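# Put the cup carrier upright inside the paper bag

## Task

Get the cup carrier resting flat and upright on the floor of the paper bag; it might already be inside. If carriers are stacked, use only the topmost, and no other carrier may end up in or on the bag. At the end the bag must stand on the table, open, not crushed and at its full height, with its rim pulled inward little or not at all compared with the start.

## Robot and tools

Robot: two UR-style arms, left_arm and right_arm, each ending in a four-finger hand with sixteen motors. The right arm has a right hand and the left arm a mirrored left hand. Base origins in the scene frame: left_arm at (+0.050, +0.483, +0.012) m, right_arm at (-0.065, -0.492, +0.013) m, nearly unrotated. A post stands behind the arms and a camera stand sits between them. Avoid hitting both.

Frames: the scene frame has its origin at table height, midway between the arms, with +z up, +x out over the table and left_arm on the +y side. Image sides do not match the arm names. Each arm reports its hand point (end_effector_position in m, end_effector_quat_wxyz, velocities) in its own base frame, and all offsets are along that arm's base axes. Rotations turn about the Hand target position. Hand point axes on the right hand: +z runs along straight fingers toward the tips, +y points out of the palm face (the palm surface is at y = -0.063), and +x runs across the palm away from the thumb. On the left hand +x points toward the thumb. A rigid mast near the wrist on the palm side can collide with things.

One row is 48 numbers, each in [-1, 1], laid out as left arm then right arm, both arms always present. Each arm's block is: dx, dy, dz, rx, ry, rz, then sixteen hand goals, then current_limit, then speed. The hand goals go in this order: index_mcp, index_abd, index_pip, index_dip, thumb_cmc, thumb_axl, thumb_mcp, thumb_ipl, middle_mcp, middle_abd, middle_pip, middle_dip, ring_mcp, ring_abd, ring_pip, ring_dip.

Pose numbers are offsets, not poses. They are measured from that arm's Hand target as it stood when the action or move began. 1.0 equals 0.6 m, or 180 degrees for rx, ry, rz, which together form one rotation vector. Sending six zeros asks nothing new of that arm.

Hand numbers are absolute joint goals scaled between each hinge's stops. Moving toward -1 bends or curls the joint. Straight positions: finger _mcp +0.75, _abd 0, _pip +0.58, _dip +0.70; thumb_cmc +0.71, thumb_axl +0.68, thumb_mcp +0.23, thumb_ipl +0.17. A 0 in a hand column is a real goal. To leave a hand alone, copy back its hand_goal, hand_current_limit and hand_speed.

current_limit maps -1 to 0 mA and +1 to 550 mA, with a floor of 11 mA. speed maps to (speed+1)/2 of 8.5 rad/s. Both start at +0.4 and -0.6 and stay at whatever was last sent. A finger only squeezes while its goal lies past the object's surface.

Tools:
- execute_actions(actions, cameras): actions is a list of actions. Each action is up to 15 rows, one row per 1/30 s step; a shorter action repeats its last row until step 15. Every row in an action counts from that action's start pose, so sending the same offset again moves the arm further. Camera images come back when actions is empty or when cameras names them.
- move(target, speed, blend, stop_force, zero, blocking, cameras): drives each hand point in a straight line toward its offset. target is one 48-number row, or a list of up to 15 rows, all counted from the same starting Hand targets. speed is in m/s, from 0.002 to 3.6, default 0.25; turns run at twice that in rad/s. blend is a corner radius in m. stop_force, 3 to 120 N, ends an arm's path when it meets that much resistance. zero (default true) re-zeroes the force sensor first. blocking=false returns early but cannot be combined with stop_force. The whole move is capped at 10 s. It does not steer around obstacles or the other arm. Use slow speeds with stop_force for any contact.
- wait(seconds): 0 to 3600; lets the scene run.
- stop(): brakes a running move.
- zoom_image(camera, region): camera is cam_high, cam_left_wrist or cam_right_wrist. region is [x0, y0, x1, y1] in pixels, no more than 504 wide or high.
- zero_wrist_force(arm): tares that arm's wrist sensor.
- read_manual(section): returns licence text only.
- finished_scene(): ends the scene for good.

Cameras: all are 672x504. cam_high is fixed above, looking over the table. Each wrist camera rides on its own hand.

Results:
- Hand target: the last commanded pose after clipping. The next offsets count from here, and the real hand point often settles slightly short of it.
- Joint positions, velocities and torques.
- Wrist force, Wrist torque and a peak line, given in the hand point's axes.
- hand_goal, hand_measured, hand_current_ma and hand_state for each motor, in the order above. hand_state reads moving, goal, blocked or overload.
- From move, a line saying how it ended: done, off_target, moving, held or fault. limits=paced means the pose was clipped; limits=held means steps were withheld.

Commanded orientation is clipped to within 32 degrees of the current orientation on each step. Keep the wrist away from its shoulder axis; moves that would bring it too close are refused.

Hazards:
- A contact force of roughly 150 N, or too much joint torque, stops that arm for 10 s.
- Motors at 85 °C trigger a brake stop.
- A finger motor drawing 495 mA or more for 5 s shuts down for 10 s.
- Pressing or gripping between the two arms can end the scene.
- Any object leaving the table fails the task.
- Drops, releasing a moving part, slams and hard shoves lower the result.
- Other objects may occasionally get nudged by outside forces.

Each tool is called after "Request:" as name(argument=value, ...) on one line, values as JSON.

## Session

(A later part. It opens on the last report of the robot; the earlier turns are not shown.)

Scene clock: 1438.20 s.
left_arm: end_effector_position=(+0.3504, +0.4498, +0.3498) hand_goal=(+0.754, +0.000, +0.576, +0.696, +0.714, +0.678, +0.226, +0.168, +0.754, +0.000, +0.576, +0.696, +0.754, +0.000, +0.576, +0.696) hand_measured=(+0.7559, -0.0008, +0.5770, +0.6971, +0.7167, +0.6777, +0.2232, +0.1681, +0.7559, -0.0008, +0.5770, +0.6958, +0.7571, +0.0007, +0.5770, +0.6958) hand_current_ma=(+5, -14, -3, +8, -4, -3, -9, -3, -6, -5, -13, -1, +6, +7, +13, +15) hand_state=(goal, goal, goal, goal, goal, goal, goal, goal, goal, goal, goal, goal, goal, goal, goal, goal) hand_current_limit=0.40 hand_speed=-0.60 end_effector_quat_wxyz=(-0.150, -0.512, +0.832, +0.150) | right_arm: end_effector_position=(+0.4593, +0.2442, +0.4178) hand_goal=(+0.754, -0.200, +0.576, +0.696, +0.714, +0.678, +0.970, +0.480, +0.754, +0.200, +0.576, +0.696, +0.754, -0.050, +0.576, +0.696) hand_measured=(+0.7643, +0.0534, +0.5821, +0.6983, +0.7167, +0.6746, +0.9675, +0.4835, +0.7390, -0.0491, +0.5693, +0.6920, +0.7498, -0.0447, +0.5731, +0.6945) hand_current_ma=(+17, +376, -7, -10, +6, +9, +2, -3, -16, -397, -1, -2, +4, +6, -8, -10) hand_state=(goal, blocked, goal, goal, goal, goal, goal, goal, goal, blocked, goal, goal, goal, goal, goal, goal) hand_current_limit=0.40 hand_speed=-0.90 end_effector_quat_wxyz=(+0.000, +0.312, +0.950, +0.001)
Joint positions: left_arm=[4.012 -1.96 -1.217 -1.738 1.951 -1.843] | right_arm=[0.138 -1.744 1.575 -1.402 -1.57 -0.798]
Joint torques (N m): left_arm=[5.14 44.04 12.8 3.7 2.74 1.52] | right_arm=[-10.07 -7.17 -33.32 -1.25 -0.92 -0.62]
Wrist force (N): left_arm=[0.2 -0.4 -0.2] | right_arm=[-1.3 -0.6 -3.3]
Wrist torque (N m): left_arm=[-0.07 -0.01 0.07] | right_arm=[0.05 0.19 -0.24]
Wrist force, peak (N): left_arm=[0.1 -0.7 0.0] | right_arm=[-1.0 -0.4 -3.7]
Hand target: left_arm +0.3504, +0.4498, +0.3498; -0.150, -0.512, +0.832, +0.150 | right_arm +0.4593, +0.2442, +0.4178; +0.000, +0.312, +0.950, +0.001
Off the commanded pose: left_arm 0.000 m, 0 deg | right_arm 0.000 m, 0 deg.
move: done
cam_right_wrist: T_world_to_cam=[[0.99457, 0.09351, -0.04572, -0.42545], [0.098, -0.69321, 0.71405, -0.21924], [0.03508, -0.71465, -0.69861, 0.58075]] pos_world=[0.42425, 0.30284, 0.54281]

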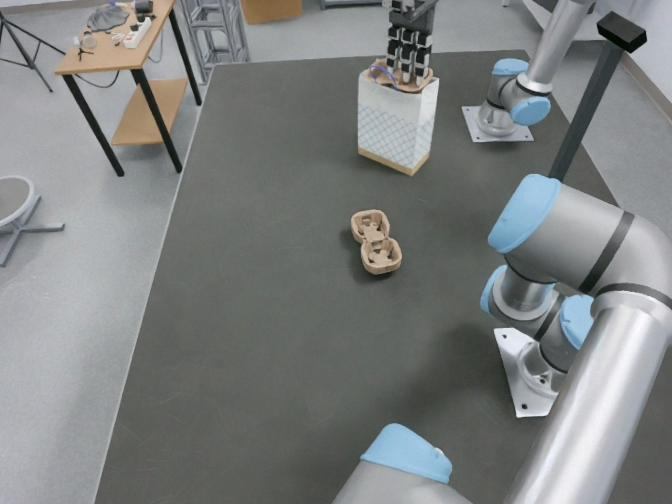

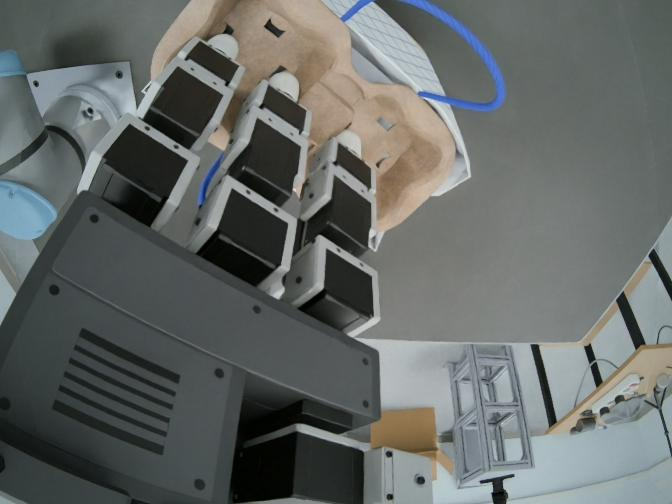

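Request:
move(target=[0,0,0,0,0,0, 0.754, 0.0, 0.576, 0.696, 0.714, 0.678, 0.226, 0.168, 0.754, 0.0, 0.576, 0.696, 0.754, 0.0, 0.576, 0.696, 0.4, -0.6, 0,0, -0.02, 0, 0, 0, 0.754, -0.25, 0.576, 0.696, 0.714, 0.678, 0.97, 0.48, 0.754, 0.25, 0.576, 0.696, 0.754, -0.05, 0.576, 0.696, 0.5, -0.9], speed=0.02, stop_force=6, cameras=["cam_high","cam_right_wrist"])

Request:
zoom_image(camera="cam_right_wrist", region=[150, 0, 520, 240])

Request:
zoom_image(camera="cam_high", region=[355, 50, 445, 110])

Scene clock: 1507.50 s.
left_arm: end_effector_position=(+0.3504, +0.4498, +0.3498) hand_goal=(+0.754, +0.000, +0.576, +0.696, +0.714, +0.678, +0.226, +0.168, +0.754, +0.000, +0.576, +0.696, +0.754, +0.000, +0.576, +0.696) hand_measured=(+0.7559, +0.0007, +0.5770, +0.6958, +0.7192, +0.6767, +0.2242, +0.1681, +0.7559, -0.0008, +0.5770, +0.6958, +0.7571, +0.0007, +0.5770, +0.6958) hand_current_ma=(+11, -3, -1, +6, -3, -1, -4, -8, -2, -11, -8, +4, +6, +6, +3, +2) hand_state=(goal, goal, goal, goal, goal, goal, goal, goal, goal, goal, goal, goal, goal, goal, goal, goal) hand_current_limit=0.40 hand_speed=-0.60 end_effector_quat_wxyz=(-0.150, -0.512, +0.832, +0.150) | right_arm: end_effector_position=(+0.4593, +0.2442, +0.4058) hand_goal=(+0.754, -0.250, +0.576, +0.696, +0.714, +0.678, +0.970, +0.480, +0.754, +0.250, +0.576, +0.696, +0.754, -0.050, +0.576, +0.696) hand_measured=(+0.7631, +0.0520, +0.5821, +0.6971, +0.7167, +0.6756, +0.9675, +0.4825, +0.7511, -0.0491, +0.5808, +0.6996, +0.7498, -0.0433, +0.5731, +0.6945) hand_current_ma=(+18, +407, -3, -2, +6, +14, -6, -5, -16, -425, +7, -4, +3, +2, -5, -5) hand_state=(goal, blocked, goal, goal, goal, goal, goal, goal, goal, blocked, goal, goal, goal, goal, goal, goal) hand_current_limit=0.50 hand_speed=-0.90 end_effector_quat_wxyz=(+0.000, +0.312, +0.950, +0.001)
Joint positions: left_arm=[4.012 -1.96 -1.217 -1.738 1.951 -1.843] | right_arm=[0.138 -1.749 1.609 -1.432 -1.57 -0.798]
Joint torques (N m): left_arm=[4.62 44.37 12.84 3.64 2.73 1.55] | right_arm=[-9.31 -10.4 -34.04 -0.69 -1.15 -0.52]
Wrist force (N): left_arm=[0.2 -0.4 -0.1] | right_arm=[-0.9 -0.9 -2.3]
Wrist torque (N m): left_arm=[-0.07 0.00 0.07] | right_arm=[-0.03 0.08 -0.19]
Wrist force, peak (N): left_arm=[0.2 -0.8 -0.1] | right_arm=[-1.4 0.1 -5.0]
Hand target: left_arm +0.3504, +0.4498, +0.3498; -0.150, -0.512, +0.832, +0.150 | right_arm +0.4593, +0.2442, +0.4058; +0.000, +0.312, +0.950, +0.001
Off the commanded pose: left_arm 0.000 m, 0 deg | right_arm 0.000 m, 0 deg.
move: done
cam_right_wrist: T_world_to_cam=[[0.99457, 0.09351, -0.04572, -0.426], [0.098, -0.69321, 0.71405, -0.21067], [0.03508, -0.71465, -0.69861, 0.57236]] pos_world=[0.42425, 0.30284, 0.53081]

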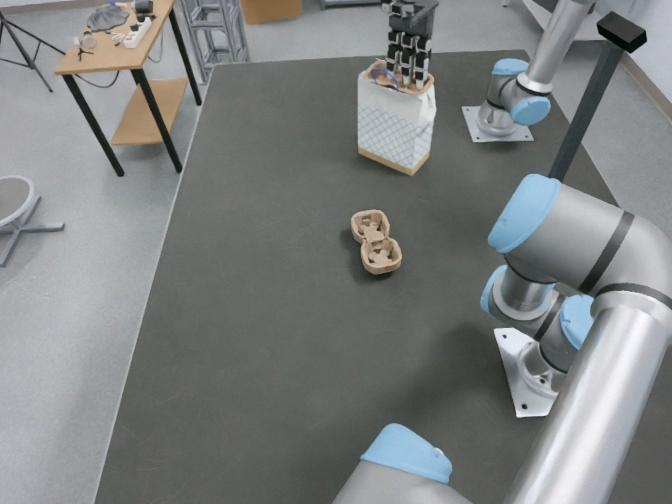

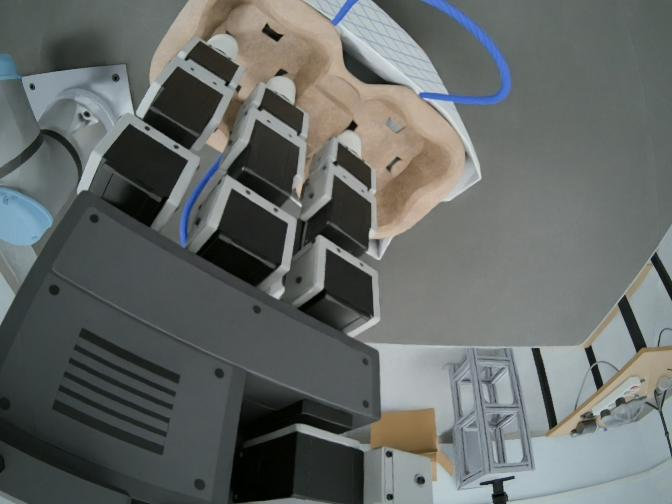

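Scaled by 1.362 from the camera's image (finer frame: 960x720).

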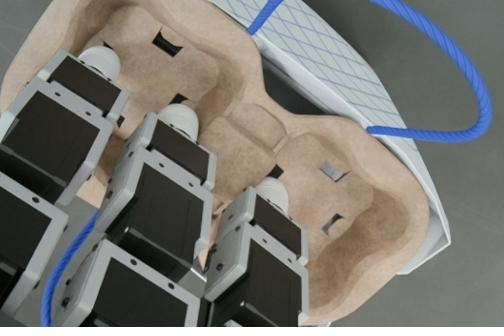

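Scaled by 5.600 from the camera's image (finer frame: 960x720).

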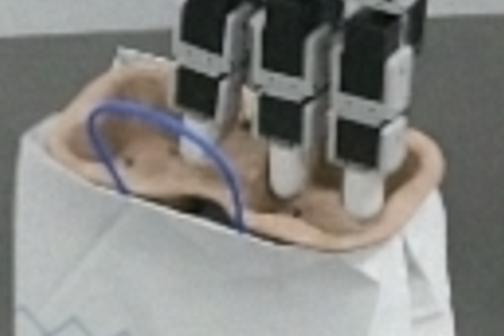

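Request:
move(target=[0,0,0,0,0,0, 0.754, 0.0, 0.576, 0.696, 0.714, 0.678, 0.226, 0.168, 0.754, 0.0, 0.576, 0.696, 0.754, 0.0, 0.576, 0.696, 0.4, -0.6, 0,0, 0.05, 0, 0, 0, 0.754, -0.25, 0.576, 0.696, 0.714, 0.678, 0.97, 0.48, 0.754, 0.25, 0.576, 0.696, 0.754, -0.05, 0.576, 0.696, 0.5, -0.9], speed=0.03, cameras=["cam_high","cam_right_wrist"])

Request:
zoom_image(camera="cam_right_wrist", region=[150, 0, 520, 240])

Request:
zoom_image(camera="cam_high", region=[355, 50, 445, 110])

Scene clock: 1527.23 s.
left_arm: end_effector_position=(+0.3504, +0.4498, +0.3498) hand_goal=(+0.754, +0.000, +0.576, +0.696, +0.714, +0.678, +0.226, +0.168, +0.754, +0.000, +0.576, +0.696, +0.754, +0.000, +0.576, +0.696) hand_measured=(+0.7559, +0.0007, +0.5770, +0.6958, +0.7180, +0.6777, +0.2242, +0.1672, +0.7559, -0.0008, +0.5770, +0.6958, +0.7559, -0.0008, +0.5770, +0.6958) hand_current_ma=(-4, +2, -7, +1, -3, -8, -10, -2, -3, -6, -13, -3, +4, +12, +6, +8) hand_state=(goal, goal, goal, goal, goal, goal, goal, goal, goal, goal, goal, goal, goal, goal, goal, goal) hand_current_limit=0.40 hand_speed=-0.60 end_effector_quat_wxyz=(-0.150, -0.512, +0.832, +0.150) | right_arm: end_effector_position=(+0.4594, +0.2443, +0.4358) hand_goal=(+0.754, -0.250, +0.576, +0.696, +0.714, +0.678, +0.970, +0.480, +0.754, +0.250, +0.576, +0.696, +0.754, -0.050, +0.576, +0.696) hand_measured=(+0.7631, +0.0520, +0.5808, +0.6983, +0.7180, +0.6756, +0.9675, +0.4825, +0.7402, -0.0477, +0.5693, +0.6920, +0.7498, -0.0447, +0.5731, +0.6945) hand_current_ma=(+12, +407, +5, -1, +6, +9, +2, +0, -23, -417, -1, +1, -4, +4, -14, -5) hand_state=(goal, blocked, goal, goal, goal, goal, goal, goal, goal, blocked, goal, goal, goal, goal, goal, goal) hand_current_limit=0.50 hand_speed=-0.90 end_effector_quat_wxyz=(+0.000, +0.312, +0.950, +0.001)
Joint positions: left_arm=[4.012 -1.96 -1.217 -1.738 1.951 -1.843] | right_arm=[0.138 -1.736 1.521 -1.357 -1.57 -0.798]
Joint torques (N m): left_arm=[5.87 44.61 13.73 3.42 2.66 1.6] | right_arm=[-11.68 -19.76 -14.08 -4.87 1.79 -1.12]
Wrist force (N): left_arm=[0.1 -0.3 -0.2] | right_arm=[-0.2 -0.1 0.6]
Wrist torque (N m): left_arm=[-0.06 0.00 0.06] | right_arm=[-0.23 0.09 -0.15]
Wrist force, peak (N): left_arm=[0.1 -0.7 0.0] | right_arm=[-0.8 -1.0 -2.9]
Hand target: left_arm +0.3504, +0.4498, +0.3498; -0.150, -0.512, +0.832, +0.150 | right_arm +0.4593, +0.2442, +0.4358; +0.000, +0.312, +0.950, +0.001
Off the commanded pose: left_arm 0.000 m, 0 deg | right_arm 0.000 m, 0 deg.
move: done
cam_right_wrist: T_world_to_cam=[[0.99456, 0.09351, -0.04587, -0.42454], [0.0981, -0.69315, 0.71408, -0.23217], [0.03498, -0.7147, -0.69856, 0.59335]] pos_world=[0.42426, 0.30284, 0.56081]

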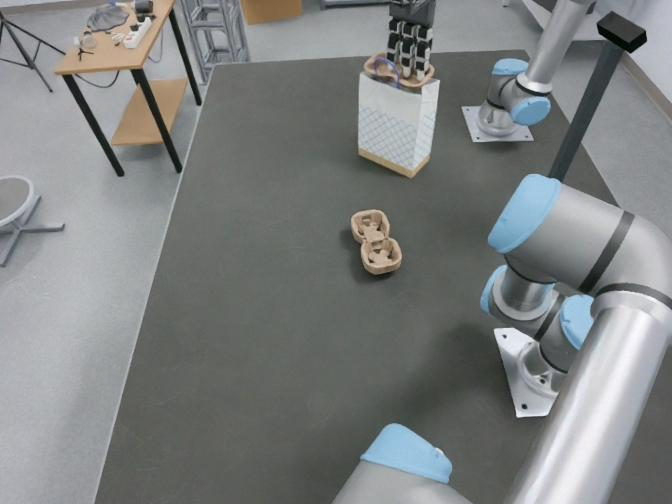

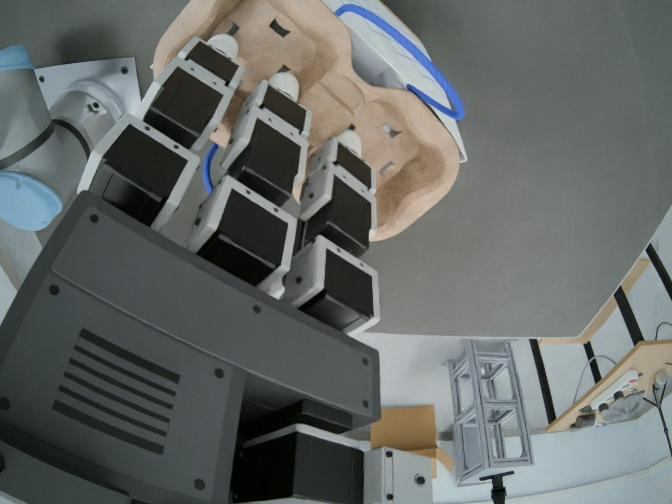

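Scaled by 1.362 from the camera's image (finer frame: 960x720).

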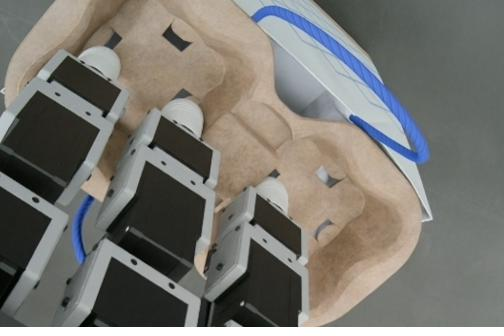

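Scaled by 5.600 from the camera's image (finer frame: 960x720).

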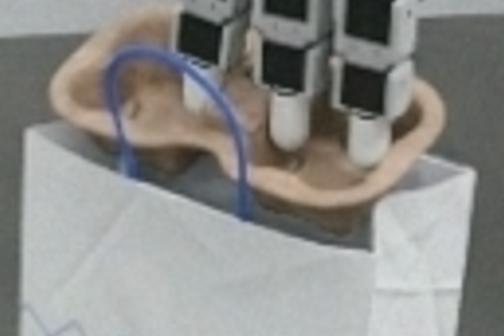

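Request:
move(target=[0.04,-0.65,0.2,0,0,0, 0.754, 0.0, 0.576, 0.696, 0.714, 0.678, 0.226, 0.168, 0.754, 0.0, 0.576, 0.696, 0.754, 0.0, 0.576, 0.696, 0.4, -0.6, 0,0, 0, 0, 0, 0, 0.754, -0.25, 0.576, 0.696, 0.714, 0.678, 0.97, 0.48, 0.754, 0.25, 0.576, 0.696, 0.754, -0.05, 0.576, 0.696, 0.3, -0.9], speed=0.3)

Request:
move(target=[0.045,-0.665,0.0,0,0,0, 0.754, 0.0, 0.576, 0.696, 0.714, 0.678, 0.226, 0.168, 0.754, 0.0, 0.576, 0.696, 0.754, 0.0, 0.576, 0.696, 0.4, -0.6, 0,0, 0, 0, 0, 0, 0.754, -0.25, 0.576, 0.696, 0.714, 0.678, 0.97, 0.48, 0.754, 0.25, 0.576, 0.696, 0.754, -0.05, 0.576, 0.696, 0.3, -0.9], speed=0.3, cameras=["all"])

Scene clock: 1616.47 s.
left_arm: end_effector_position=(+0.3745, +0.0599, +0.4697) hand_goal=(+0.754, +0.000, +0.576, +0.696, +0.714, +0.678, +0.226, +0.168, +0.754, +0.000, +0.576, +0.696, +0.754, +0.000, +0.576, +0.696) hand_measured=(+0.7571, -0.0008, +0.5757, +0.6958, +0.7180, +0.6767, +0.2232, +0.1672, +0.7571, -0.0023, +0.5770, +0.6958, +0.7571, -0.0023, +0.5770, +0.6945) hand_current_ma=(+5, -7, +6, +8, -5, -5, -10, -9, +1, -11, -14, +4, +8, +8, +17, +8) hand_state=(goal, goal, goal, goal, goal, goal, goal, goal, goal, goal, goal, goal, goal, goal, goal, goal) hand_current_limit=0.40 hand_speed=-0.60 end_effector_quat_wxyz=(-0.150, -0.512, +0.832, +0.150) | right_arm: end_effector_position=(+0.4593, +0.2442, +0.4358) hand_goal=(+0.754, -0.250, +0.576, +0.696, +0.714, +0.678, +0.970, +0.480, +0.754, +0.250, +0.576, +0.696, +0.754, -0.050, +0.576, +0.696) hand_measured=(+0.7619, +0.0520, +0.5808, +0.6971, +0.7167, +0.6767, +0.9675, +0.4825, +0.7390, -0.0491, +0.5693, +0.6920, +0.7511, -0.0433, +0.5718, +0.6945) hand_current_ma=(+13, +344, -7, -6, +7, +3, -1, +6, -24, -361, -16, -5, -2, -5, -11, -16) hand_state=(goal, blocked, goal, goal, goal, goal, goal, goal, goal, blocked, goal, goal, goal, goal, goal, goal) hand_current_limit=0.30 hand_speed=-0.90 end_effector_quat_wxyz=(+0.000, +0.312, +0.950, +0.001)
Joint positions: left_arm=[3.428 -1.703 -1.194 -2.192 1.779 -2.428] | right_arm=[0.138 -1.736 1.522 -1.357 -1.57 -0.798]
Joint torques (N m): left_arm=[-3.93 33.06 23.31 0.08 2.54 -1.9] | right_arm=[-8.56 -23.77 -13.94 -1.59 1.99 -1.11]
Wrist force (N): left_arm=[0.0 -0.4 -0.1] | right_arm=[-0.5 -0.3 0.5]
Wrist torque (N m): left_arm=[-0.10 0.02 -0.01] | right_arm=[-0.24 0.12 -0.17]
Wrist force, peak (N): left_arm=[2.4 -1.7 -1.0] | right_arm=[-0.7 -0.5 0.4]
Hand target: left_arm +0.3744, +0.0598, +0.4698; -0.150, -0.512, +0.832, +0.150 | right_arm +0.4593, +0.2442, +0.4358; +0.000, +0.312, +0.950, +0.001
Off the commanded pose: left_arm 0.000 m, 0 deg | right_arm 0.000 m, 0 deg.
move: done

Scene clock: 1618.37 s.
left_arm: end_effector_position=(+0.4014, -0.3391, +0.4697) hand_goal=(+0.754, +0.000, +0.576, +0.696, +0.714, +0.678, +0.226, +0.168, +0.754, +0.000, +0.576, +0.696, +0.754, +0.000, +0.576, +0.696) hand_measured=(+0.7559, -0.0008, +0.5770, +0.6958, +0.7180, +0.6777, +0.2242, +0.1672, +0.7571, -0.0023, +0.5770, +0.6958, +0.7571, -0.0023, +0.5770, +0.6958) hand_current_ma=(+8, -8, -4, +3, -14, +4, -12, -18, -8, -18, -9, +7, +10, +15, +16, +9) hand_state=(goal, goal, goal, goal, goal, goal, goal, goal, goal, goal, goal, goal, goal, goal, goal, goal) hand_current_limit=0.40 hand_speed=-0.60 end_effector_quat_wxyz=(-0.150, -0.512, +0.832, +0.150) | right_arm: end_effector_position=(+0.4593, +0.2442, +0.4358) hand_goal=(+0.754, -0.250, +0.576, +0.696, +0.714, +0.678, +0.970, +0.480, +0.754, +0.250, +0.576, +0.696, +0.754, -0.050, +0.576, +0.696) hand_measured=(+0.7631, +0.0520, +0.5821, +0.6971, +0.7167, +0.6756, +0.9675, +0.4835, +0.7402, -0.0491, +0.5693, +0.6920, +0.7498, -0.0447, +0.5731, +0.6945) hand_current_ma=(+18, +350, +0, -11, -2, +0, +2, +2, -25, -362, -7, -5, -6, -2, -8, -10) hand_state=(goal, blocked, goal, goal, goal, goal, goal, goal, goal, blocked, goal, goal, goal, goal, goal, goal) hand_current_limit=0.30 hand_speed=-0.90 end_effector_quat_wxyz=(+0.000, +0.312, +0.950, +0.001)
Joint positions: left_arm=[2.754 -2.124 -0.6 -2.412 1.508 -3.048] | right_arm=[0.138 -1.736 1.522 -1.357 -1.57 -0.798]
Joint torques (N m): left_arm=[-7.15 33.95 34.55 1.51 0.27 -1.48] | right_arm=[-7.56 -23.57 -13.67 -1.98 2.03 -1.05]
Wrist force (N): left_arm=[0.1 -0.5 -0.1] | right_arm=[-0.4 -0.3 0.2]
Wrist torque (N m): left_arm=[-0.08 0.01 -0.01] | right_arm=[-0.21 0.12 -0.17]
Wrist force, peak (N): left_arm=[2.2 -2.1 0.1] | right_arm=[-0.7 -0.3 0.8]
Hand target: left_arm +0.4014, -0.3392, +0.4698; -0.150, -0.512, +0.832, +0.150 | right_arm +0.4593, +0.2442, +0.4358; +0.000, +0.312, +0.950, +0.001
Off the commanded pose: left_arm 0.000 m, 0 deg | right_arm 0.000 m, 0 deg.
move: done
cam_left_wrist: T_world_to_cam=[[0.85739, 0.40547, -0.317, -0.08736], [0.51362, -0.71347, 0.4766, -0.71177], [-0.03292, -0.57145, -0.81998, 0.33167]] pos_world=[0.4514, -0.28287, 0.5835]
cam_right_wrist: T_world_to_cam=[[0.99456, 0.09358, -0.04579, -0.42461], [0.0981, -0.6932, 0.71404, -0.23213], [0.03508, -0.71465, -0.69861, 0.59332]] pos_world=[0.42426, 0.30284, 0.56081]

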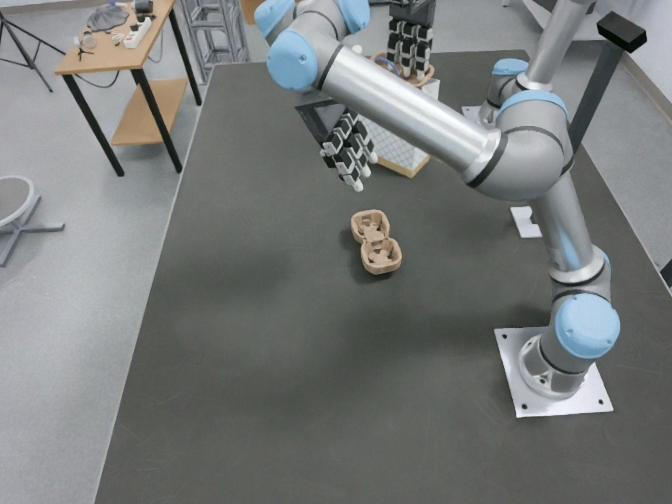

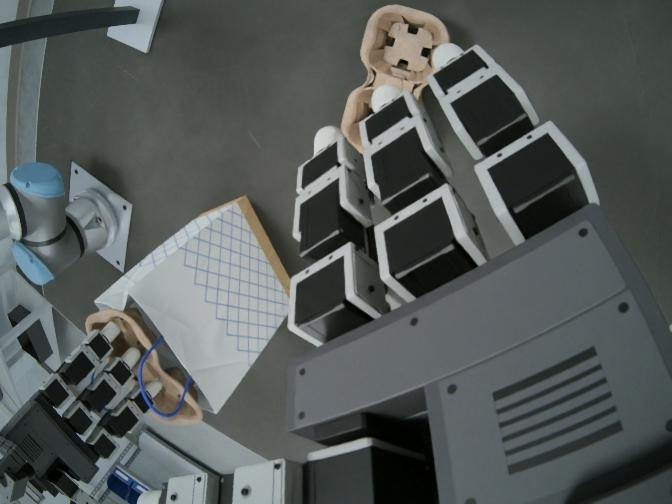

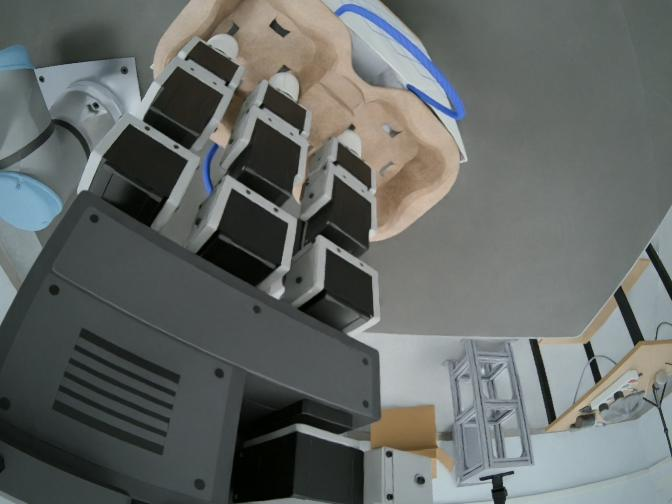

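Request:
zoom_image(camera="cam_left_wrist", region=[20, 180, 300, 460])

Request:
zoom_image(camera="cam_left_wrist", region=[70, 270, 230, 440])

Scaled by 1.800 from the camera's image (finer frame: 960x720).

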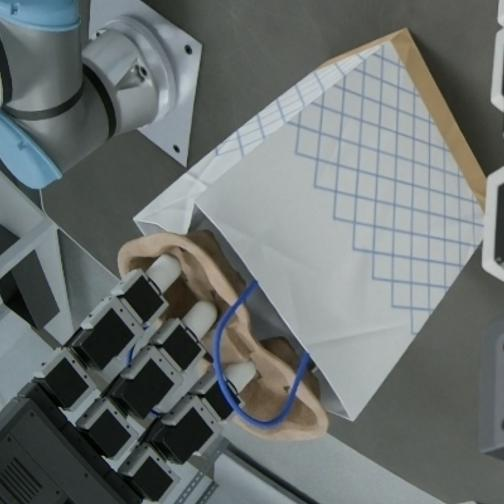

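Scaled by 2.965 from the camera's image (finer frame: 960x720).

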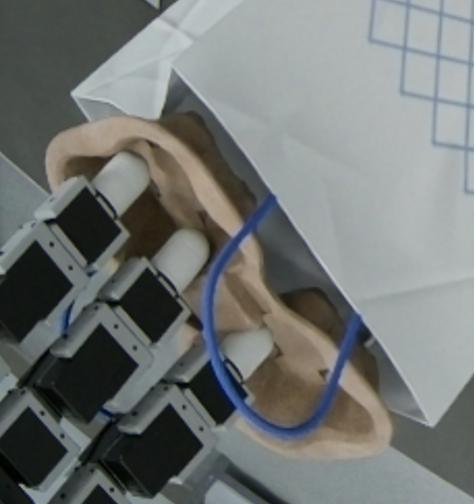

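Request:
move(target=[[0,0,0,0,0,0, 0.754, 0.0, 0.576, 0.696, 0.714, 0.678, 0.226, 0.168, 0.754, 0.0, 0.576, 0.696, 0.754, 0.0, 0.576, 0.696, 0.4, -0.6, 0.008,-0.006, 0, 0, 0, 0, 0.754, -0.25, 0.576, 0.696, 0.714, 0.678, 0.97, 0.48, 0.754, 0.25, 0.576, 0.696, 0.754, -0.05, 0.576, 0.696, 0.5, -0.9],[0,0,0,0,0,0, 0.754, 0.0, 0.576, 0.696, 0.714, 0.678, 0.226, 0.168, 0.754, 0.0, 0.576, 0.696, 0.754, 0.0, 0.576, 0.696, 0.4, -0.6, 0.008,-0.006, -0.04, 0, 0, 0, 0.754, -0.25, 0.576, 0.696, 0.714, 0.678, 0.97, 0.48, 0.754, 0.25, 0.576, 0.696, 0.754, -0.05, 0.576, 0.696, 0.5, -0.9]], speed=0.02, stop_force=6, cameras=["all"])

Request:
zoom_image(camera="cam_left_wrist", region=[70, 270, 230, 440])

Request:
zoom_image(camera="cam_right_wrist", region=[150, 0, 520, 270])

Scene clock: 1724.40 s.
left_arm: end_effector_position=(+0.4014, -0.3392, +0.4698) hand_goal=(+0.754, +0.000, +0.576, +0.696, +0.714, +0.678, +0.226, +0.168, +0.754, +0.000, +0.576, +0.696, +0.754, +0.000, +0.576, +0.696) hand_measured=(+0.7559, -0.0008, +0.5770, +0.6958, +0.7180, +0.6777, +0.2242, +0.1672, +0.7571, -0.0023, +0.5770, +0.6958, +0.7571, -0.0023, +0.5757, +0.6958) hand_current_ma=(+6, -7, -2, +0, -5, -1, -6, -4, -4, -14, -1, +1, +2, +12, +8, +6) hand_state=(goal, goal, goal, goal, goal, goal, goal, goal, goal, goal, goal, goal, goal, goal, goal, goal) hand_current_limit=0.40 hand_speed=-0.60 end_effector_quat_wxyz=(-0.150, -0.512, +0.832, +0.150) | right_arm: end_effector_position=(+0.4641, +0.2406, +0.4118) hand_goal=(+0.754, -0.250, +0.576, +0.696, +0.714, +0.678, +0.970, +0.480, +0.754, +0.250, +0.576, +0.696, +0.754, -0.050, +0.576, +0.696) hand_measured=(+0.7631, +0.0534, +0.5808, +0.6971, +0.7167, +0.6756, +0.9675, +0.4835, +0.7450, -0.0491, +0.5705, +0.6932, +0.7498, -0.0447, +0.5731, +0.6932) hand_current_ma=(+12, +404, +10, -7, +4, +5, +3, -1, -13, -423, -2, -3, -1, +3, -8, -4) hand_state=(goal, blocked, goal, goal, goal, goal, goal, goal, goal, blocked, goal, goal, goal, goal, goal, goal) hand_current_limit=0.50 hand_speed=-0.90 end_effector_quat_wxyz=(+0.000, +0.312, +0.950, +0.001)
Joint positions: left_arm=[2.754 -2.124 -0.6 -2.412 1.508 -3.048] | right_arm=[0.128 -1.74 1.587 -1.418 -1.57 -0.808]
Joint torques (N m): left_arm=[-6.21 34.46 34.65 -0.73 -2.35 -1.52] | right_arm=[9.98 -11.64 -34.71 -0.94 1.31 1.12]
Wrist force (N): left_arm=[0.2 -0.4 0.0] | right_arm=[-0.1 -0.4 0.0]
Wrist torque (N m): left_arm=[-0.08 0.00 0.00] | right_arm=[-0.23 0.08 -0.04]
Wrist force, peak (N): left_arm=[0.2 -0.8 -0.1] | right_arm=[-0.9 -0.7 -3.2]
Hand target: left_arm +0.4014, -0.3392, +0.4698; -0.150, -0.512, +0.832, +0.150 | right_arm +0.4641, +0.2406, +0.4118; +0.000, +0.312, +0.950, +0.001
Off the commanded pose: left_arm 0.000 m, 0 deg | right_arm 0.000 m, 0 deg.
move: done
cam_left_wrist: T_world_to_cam=[[0.85732, 0.40556, -0.31705, -0.08723], [0.51373, -0.71332, 0.4767, -0.71191], [-0.03282, -0.57157, -0.8199, 0.33149]] pos_world=[0.4514, -0.28297, 0.5835]
cam_right_wrist: T_world_to_cam=[[0.99457, 0.09351, -0.04572, -0.43017], [0.098, -0.69321, 0.71405, -0.21792], [0.03508, -0.71465, -0.69861, 0.57381]] pos_world=[0.42906, 0.29924, 0.53681]

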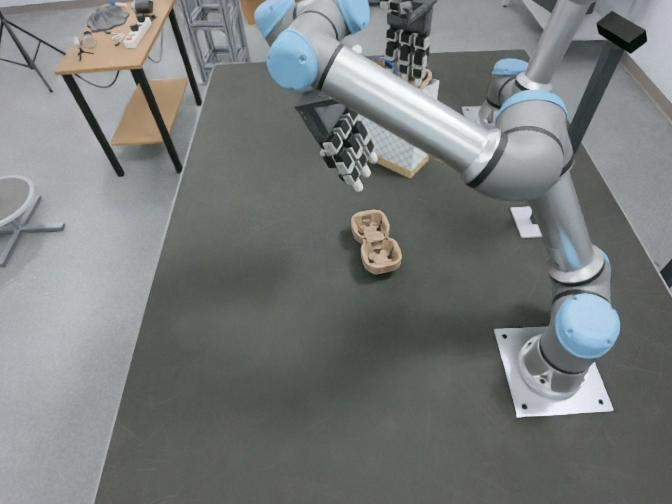

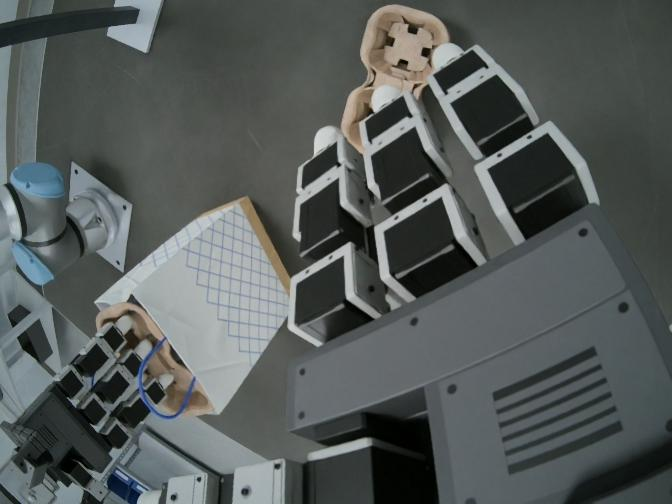

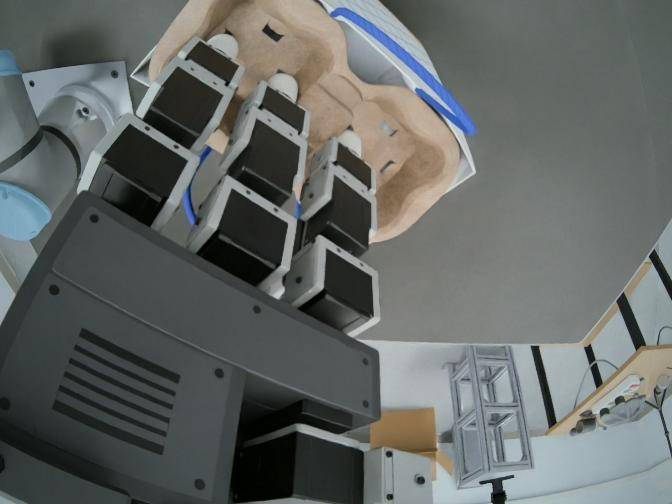

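Scaled by 2.965 from the camera's image (finer frame: 960x720).

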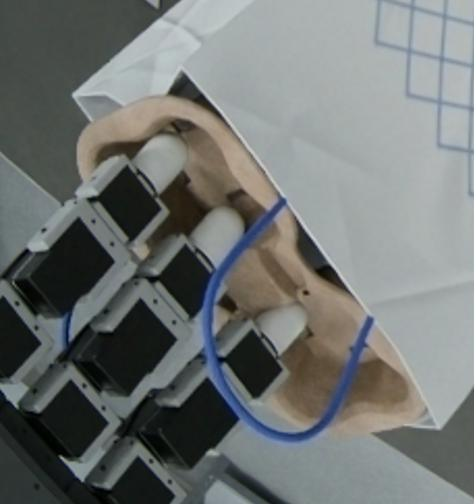

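Scaled by 1.362 from the camera's image (finer frame: 960x720).

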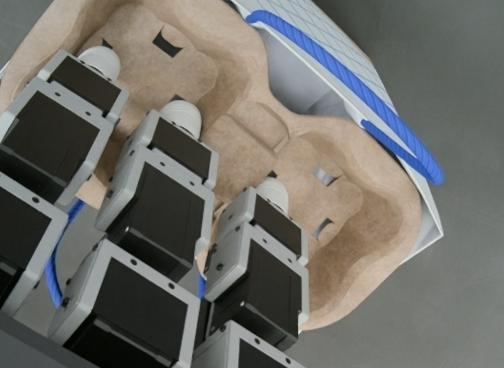

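Request:
move(target=[0,0,0,0,0,0, 0.754, 0.0, 0.576, 0.696, 0.714, 0.678, 0.226, 0.168, 0.754, 0.0, 0.576, 0.696, 0.754, 0.0, 0.576, 0.696, 0.4, -0.6, 0,0, -0.02, 0, 0, 0, 0.754, -0.25, 0.576, 0.696, 0.714, 0.678, 0.97, 0.48, 0.754, 0.25, 0.576, 0.696, 0.754, -0.05, 0.576, 0.696, 0.5, -0.9], speed=0.02, stop_force=6, cameras=["all"])

Request:
zoom_image(camera="cam_left_wrist", region=[70, 270, 230, 440])

Request:
zoom_image(camera="cam_right_wrist", region=[110, 0, 500, 270])

Scene clock: 1737.23 s.
left_arm: end_effector_position=(+0.4014, -0.3392, +0.4698) hand_goal=(+0.754, +0.000, +0.576, +0.696, +0.714, +0.678, +0.226, +0.168, +0.754, +0.000, +0.576, +0.696, +0.754, +0.000, +0.576, +0.696) hand_measured=(+0.7559, -0.0008, +0.5757, +0.6958, +0.7180, +0.6767, +0.2232, +0.1681, +0.7571, -0.0023, +0.5770, +0.6958, +0.7559, -0.0023, +0.5757, +0.6958) hand_current_ma=(+3, +6, +5, +10, -7, -5, -7, -11, -4, -15, -9, +13, +8, +10, +0, +6) hand_state=(goal, goal, goal, goal, goal, goal, goal, goal, goal, goal, goal, goal, goal, goal, goal, goal) hand_current_limit=0.40 hand_speed=-0.60 end_effector_quat_wxyz=(-0.150, -0.512, +0.832, +0.150) | right_arm: end_effector_position=(+0.4641, +0.2406, +0.3998) hand_goal=(+0.754, -0.250, +0.576, +0.696, +0.714, +0.678, +0.970, +0.480, +0.754, +0.250, +0.576, +0.696, +0.754, -0.050, +0.576, +0.696) hand_measured=(+0.7643, +0.0520, +0.5821, +0.6971, +0.7180, +0.6756, +0.9675, +0.4825, +0.7426, -0.0491, +0.5705, +0.6932, +0.7498, -0.0447, +0.5731, +0.6945) hand_current_ma=(+16, +406, -4, -11, +3, +9, -2, +8, -17, -419, -4, -9, -1, +0, -2, -8) hand_state=(goal, blocked, goal, goal, goal, goal, goal, goal, goal, blocked, goal, goal, goal, goal, goal, goal) hand_current_limit=0.50 hand_speed=-0.90 end_effector_quat_wxyz=(+0.000, +0.312, +0.950, +0.001)
Joint positions: left_arm=[2.754 -2.124 -0.6 -2.412 1.508 -3.048] | right_arm=[0.128 -1.744 1.621 -1.448 -1.57 -0.808]
Joint torques (N m): left_arm=[-6.31 35.04 32.99 -0.44 -2.07 -1.28] | right_arm=[2.74 -8.54 -32.48 -0.5 1.43 -0.55]
Wrist force (N): left_arm=[0.1 -0.5 -0.1] | right_arm=[-0.6 -0.1 -4.3]
Wrist torque (N m): left_arm=[-0.08 0.02 -0.01] | right_arm=[0.20 0.17 -0.06]
Wrist force, peak (N): left_arm=[0.1 -0.8 0.0] | right_arm=[-0.4 -0.1 -5.6]
Hand target: left_arm +0.4014, -0.3392, +0.4698; -0.150, -0.512, +0.832, +0.150 | right_arm +0.4641, +0.2406, +0.3998; +0.000, +0.312, +0.950, +0.001
Off the commanded pose: left_arm 0.000 m, 0 deg | right_arm 0.000 m, 0 deg.
move: done
cam_left_wrist: T_world_to_cam=[[0.85732, 0.40556, -0.31705, -0.08723], [0.51373, -0.71332, 0.4767, -0.71191], [-0.03282, -0.57157, -0.8199, 0.33149]] pos_world=[0.4514, -0.28297, 0.5835]
cam_right_wrist: T_world_to_cam=[[0.99457, 0.09351, -0.04572, -0.43071], [0.098, -0.69321, 0.71405, -0.20935], [0.03508, -0.71465, -0.69861, 0.56543]] pos_world=[0.42906, 0.29924, 0.52481]

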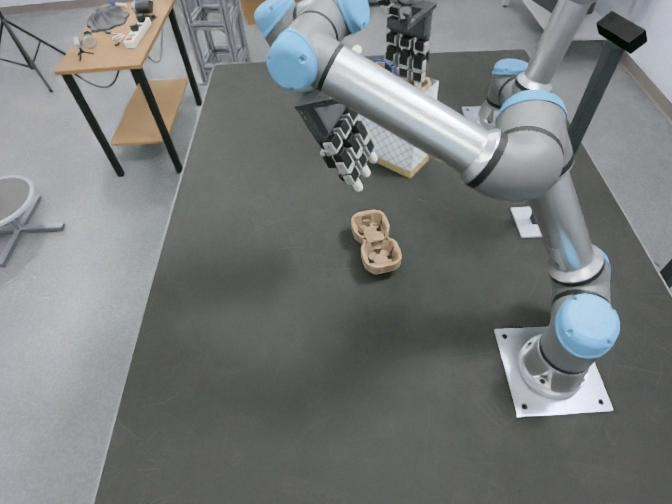

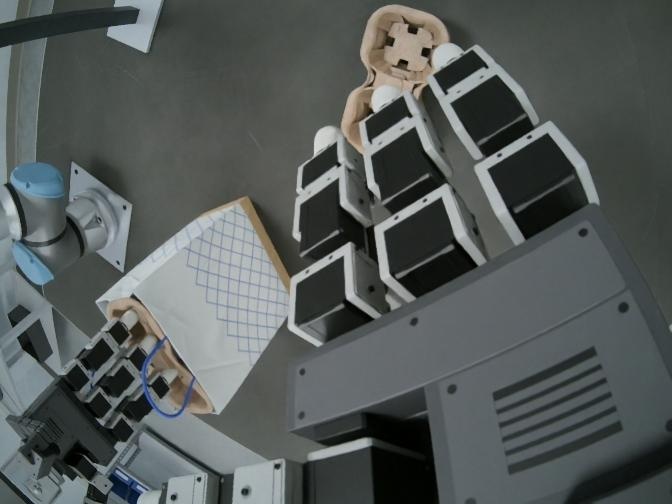

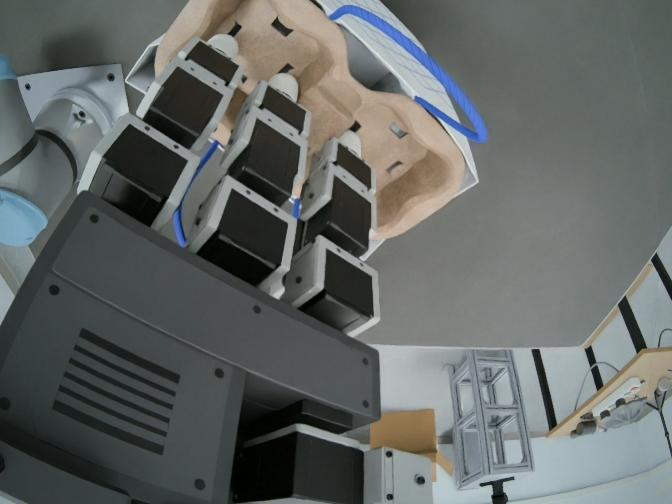

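Scaled by 2.965 from the camera's image (finer frame: 960x720).

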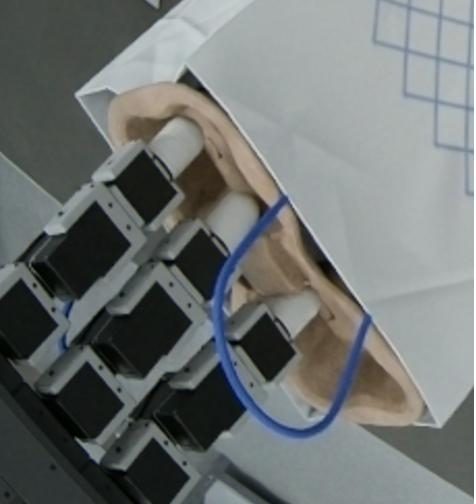

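Scaled by 1.292 from the camera's image (finer frame: 960x720).

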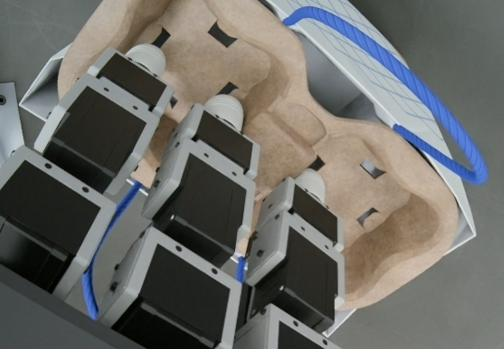

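Request:
move(target=[0,0,0,0,0,0, 0.754, 0.0, 0.576, 0.696, 0.714, 0.678, 0.226, 0.168, 0.754, 0.0, 0.576, 0.696, 0.754, 0.0, 0.576, 0.696, 0.4, -0.6, 0,0, -0.02, 0, 0, 0, 0.754, -0.25, 0.576, 0.696, 0.714, 0.678, 0.97, 0.48, 0.754, 0.25, 0.576, 0.696, 0.754, -0.05, 0.576, 0.696, 0.6, -0.9], speed=0.02, stop_force=5, cameras=["all"])

Request:
zoom_image(camera="cam_left_wrist", region=[70, 270, 230, 440])

Request:
zoom_image(camera="cam_right_wrist", region=[110, 0, 500, 270])

Scene clock: 1749.17 s.
left_arm: end_effector_position=(+0.4014, -0.3392, +0.4698) hand_goal=(+0.754, +0.000, +0.576, +0.696, +0.714, +0.678, +0.226, +0.168, +0.754, +0.000, +0.576, +0.696, +0.754, +0.000, +0.576, +0.696) hand_measured=(+0.7571, -0.0008, +0.5757, +0.6958, +0.7180, +0.6777, +0.2232, +0.1681, +0.7559, -0.0023, +0.5770, +0.6958, +0.7571, -0.0023, +0.5770, +0.6958) hand_current_ma=(+1, +1, +4, +12, -9, -3, -8, -12, -3, -1, -11, -2, +4, +14, +4, +7) hand_state=(goal, goal, goal, goal, goal, goal, goal, goal, goal, goal, goal, goal, goal, goal, goal, goal) hand_current_limit=0.40 hand_speed=-0.60 end_effector_quat_wxyz=(-0.150, -0.512, +0.832, +0.150) | right_arm: end_effector_position=(+0.4641, +0.2406, +0.3878) hand_goal=(+0.754, -0.250, +0.576, +0.696, +0.714, +0.678, +0.970, +0.480, +0.754, +0.250, +0.576, +0.696, +0.754, -0.050, +0.576, +0.696) hand_measured=(+0.7643, +0.0549, +0.5821, +0.6971, +0.7167, +0.6756, +0.9684, +0.4835, +0.7354, -0.0521, +0.5680, +0.6932, +0.7498, -0.0447, +0.5731, +0.6945) hand_current_ma=(+18, +434, -2, -13, +2, +9, +1, -1, -35, -449, -6, -2, -4, +6, -3, -9) hand_state=(goal, blocked, goal, goal, goal, goal, goal, goal, goal, blocked, goal, goal, goal, goal, goal, goal) hand_current_limit=0.60 hand_speed=-0.90 end_effector_quat_wxyz=(+0.000, +0.312, +0.950, +0.001)
Joint positions: left_arm=[2.754 -2.124 -0.6 -2.412 1.508 -3.048] | right_arm=[0.128 -1.747 1.654 -1.479 -1.57 -0.808]
Joint torques (N m): left_arm=[-5.39 34.26 31.05 -0.53 -1.6 -1.52] | right_arm=[-4.92 -9.01 -30.35 -0.18 1.55 -0.96]
Wrist force (N): left_arm=[0.2 -0.4 -0.2] | right_arm=[0.2 0.2 -7.8]
Wrist torque (N m): left_arm=[-0.08 0.00 0.00] | right_arm=[0.42 0.24 -0.02]
Wrist force, peak (N): left_arm=[0.4 -0.9 -0.1] | right_arm=[0.0 0.3 -8.4]
Hand target: left_arm +0.4014, -0.3392, +0.4698; -0.150, -0.512, +0.832, +0.150 | right_arm +0.4641, +0.2406, +0.3878; +0.000, +0.312, +0.950, +0.001
Off the commanded pose: left_arm 0.000 m, 0 deg | right_arm 0.000 m, 0 deg.
move: done
cam_left_wrist: T_world_to_cam=[[0.85732, 0.40556, -0.31705, -0.08723], [0.51373, -0.71332, 0.4767, -0.71191], [-0.03282, -0.57157, -0.8199, 0.33149]] pos_world=[0.4514, -0.28297, 0.5835]
cam_right_wrist: T_world_to_cam=[[0.99457, 0.09351, -0.04572, -0.43126], [0.098, -0.69321, 0.71405, -0.20078], [0.03508, -0.71465, -0.69861, 0.55705]] pos_world=[0.42906, 0.29924, 0.51281]

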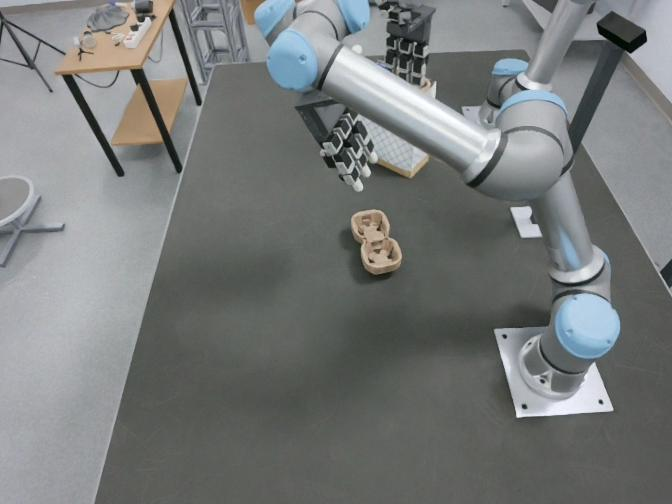

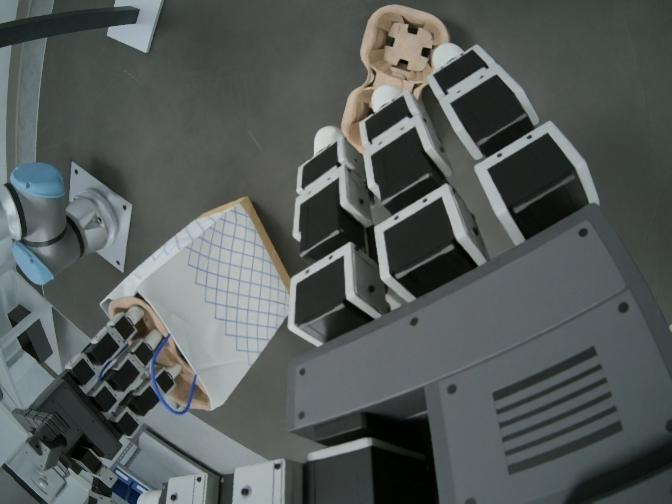

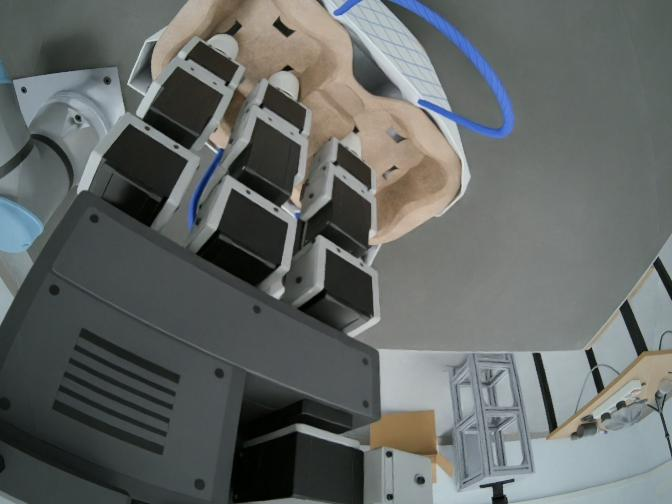

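Scaled by 2.965 from the camera's image (finer frame: 960x720).

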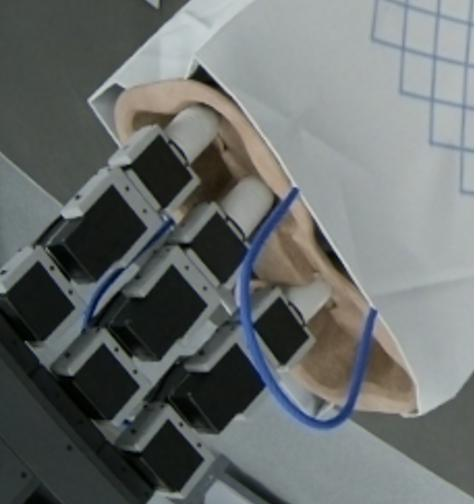

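Scaled by 1.292 from the camera's image (finer frame: 960x720).

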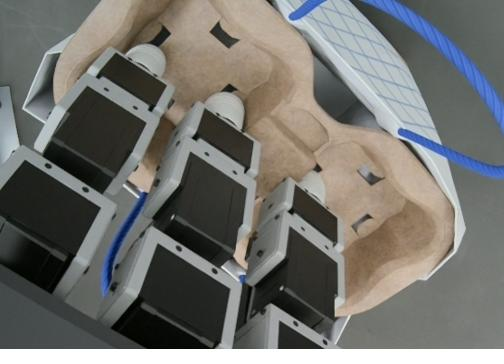

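Request:
zoom_image(camera="cam_high", region=[355, 40, 455, 190])

Request:
zoom_image(camera="cam_left_wrist", region=[60, 180, 310, 440])

Request:
zoom_image(camera="cam_right_wrist", region=[340, 40, 480, 270])

Request:
zoom_image(camera="cam_right_wrist", region=[120, 0, 320, 240])

Scaled by 3.360 from the camera's image (finer frame: 960x720).

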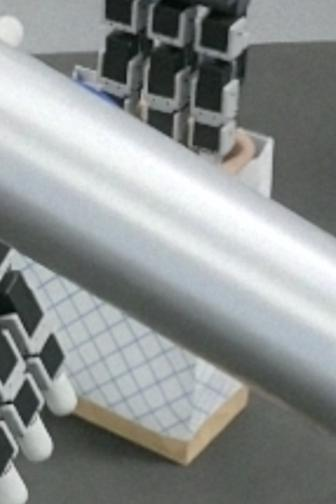

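Scaled by 1.938 from the camera's image (finer frame: 960x720).

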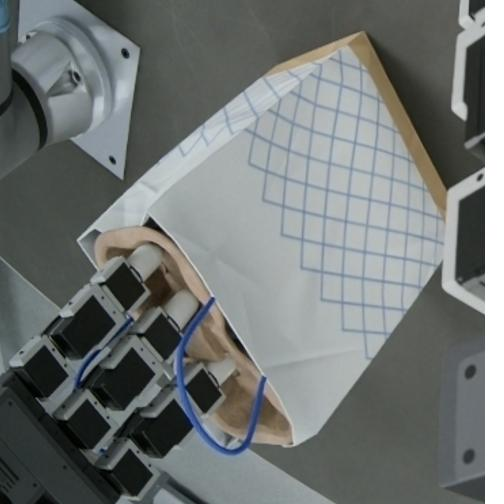

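Scaled by 2.191 from the camera's image (finer frame: 960x720).

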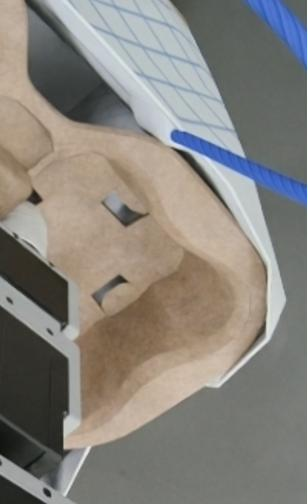

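Scaled by 2.100 from the camera's image (finer frame: 960x720).

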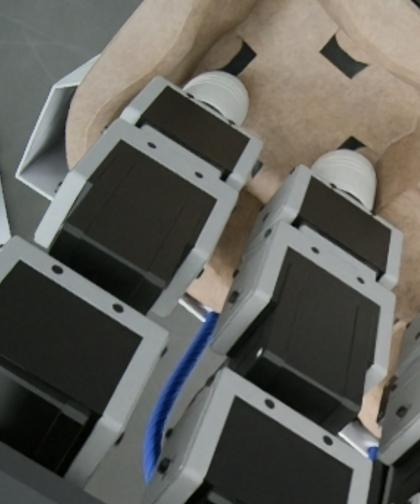

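Request:
zoom_image(camera="cam_left_wrist", region=[90, 270, 160, 330])

Request:
zoom_image(camera="cam_left_wrist", region=[160, 360, 230, 430])

Scaled by 7.200 from the camera's image (finer frame: 960x720).

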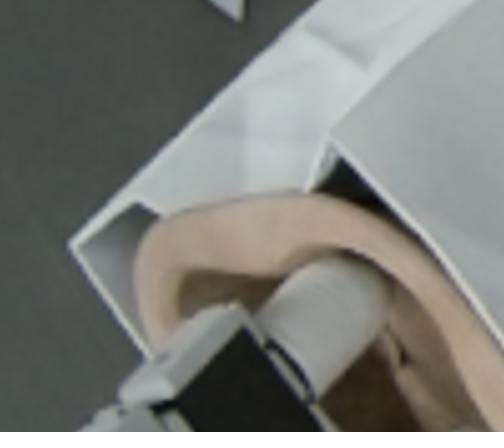

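Scaled by 7.200 from the camera's image (finer frame: 960x720).

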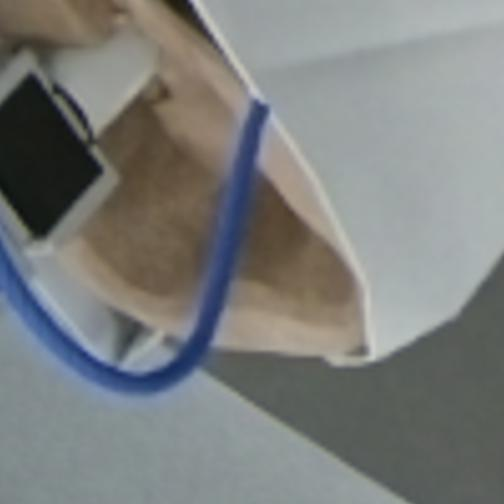

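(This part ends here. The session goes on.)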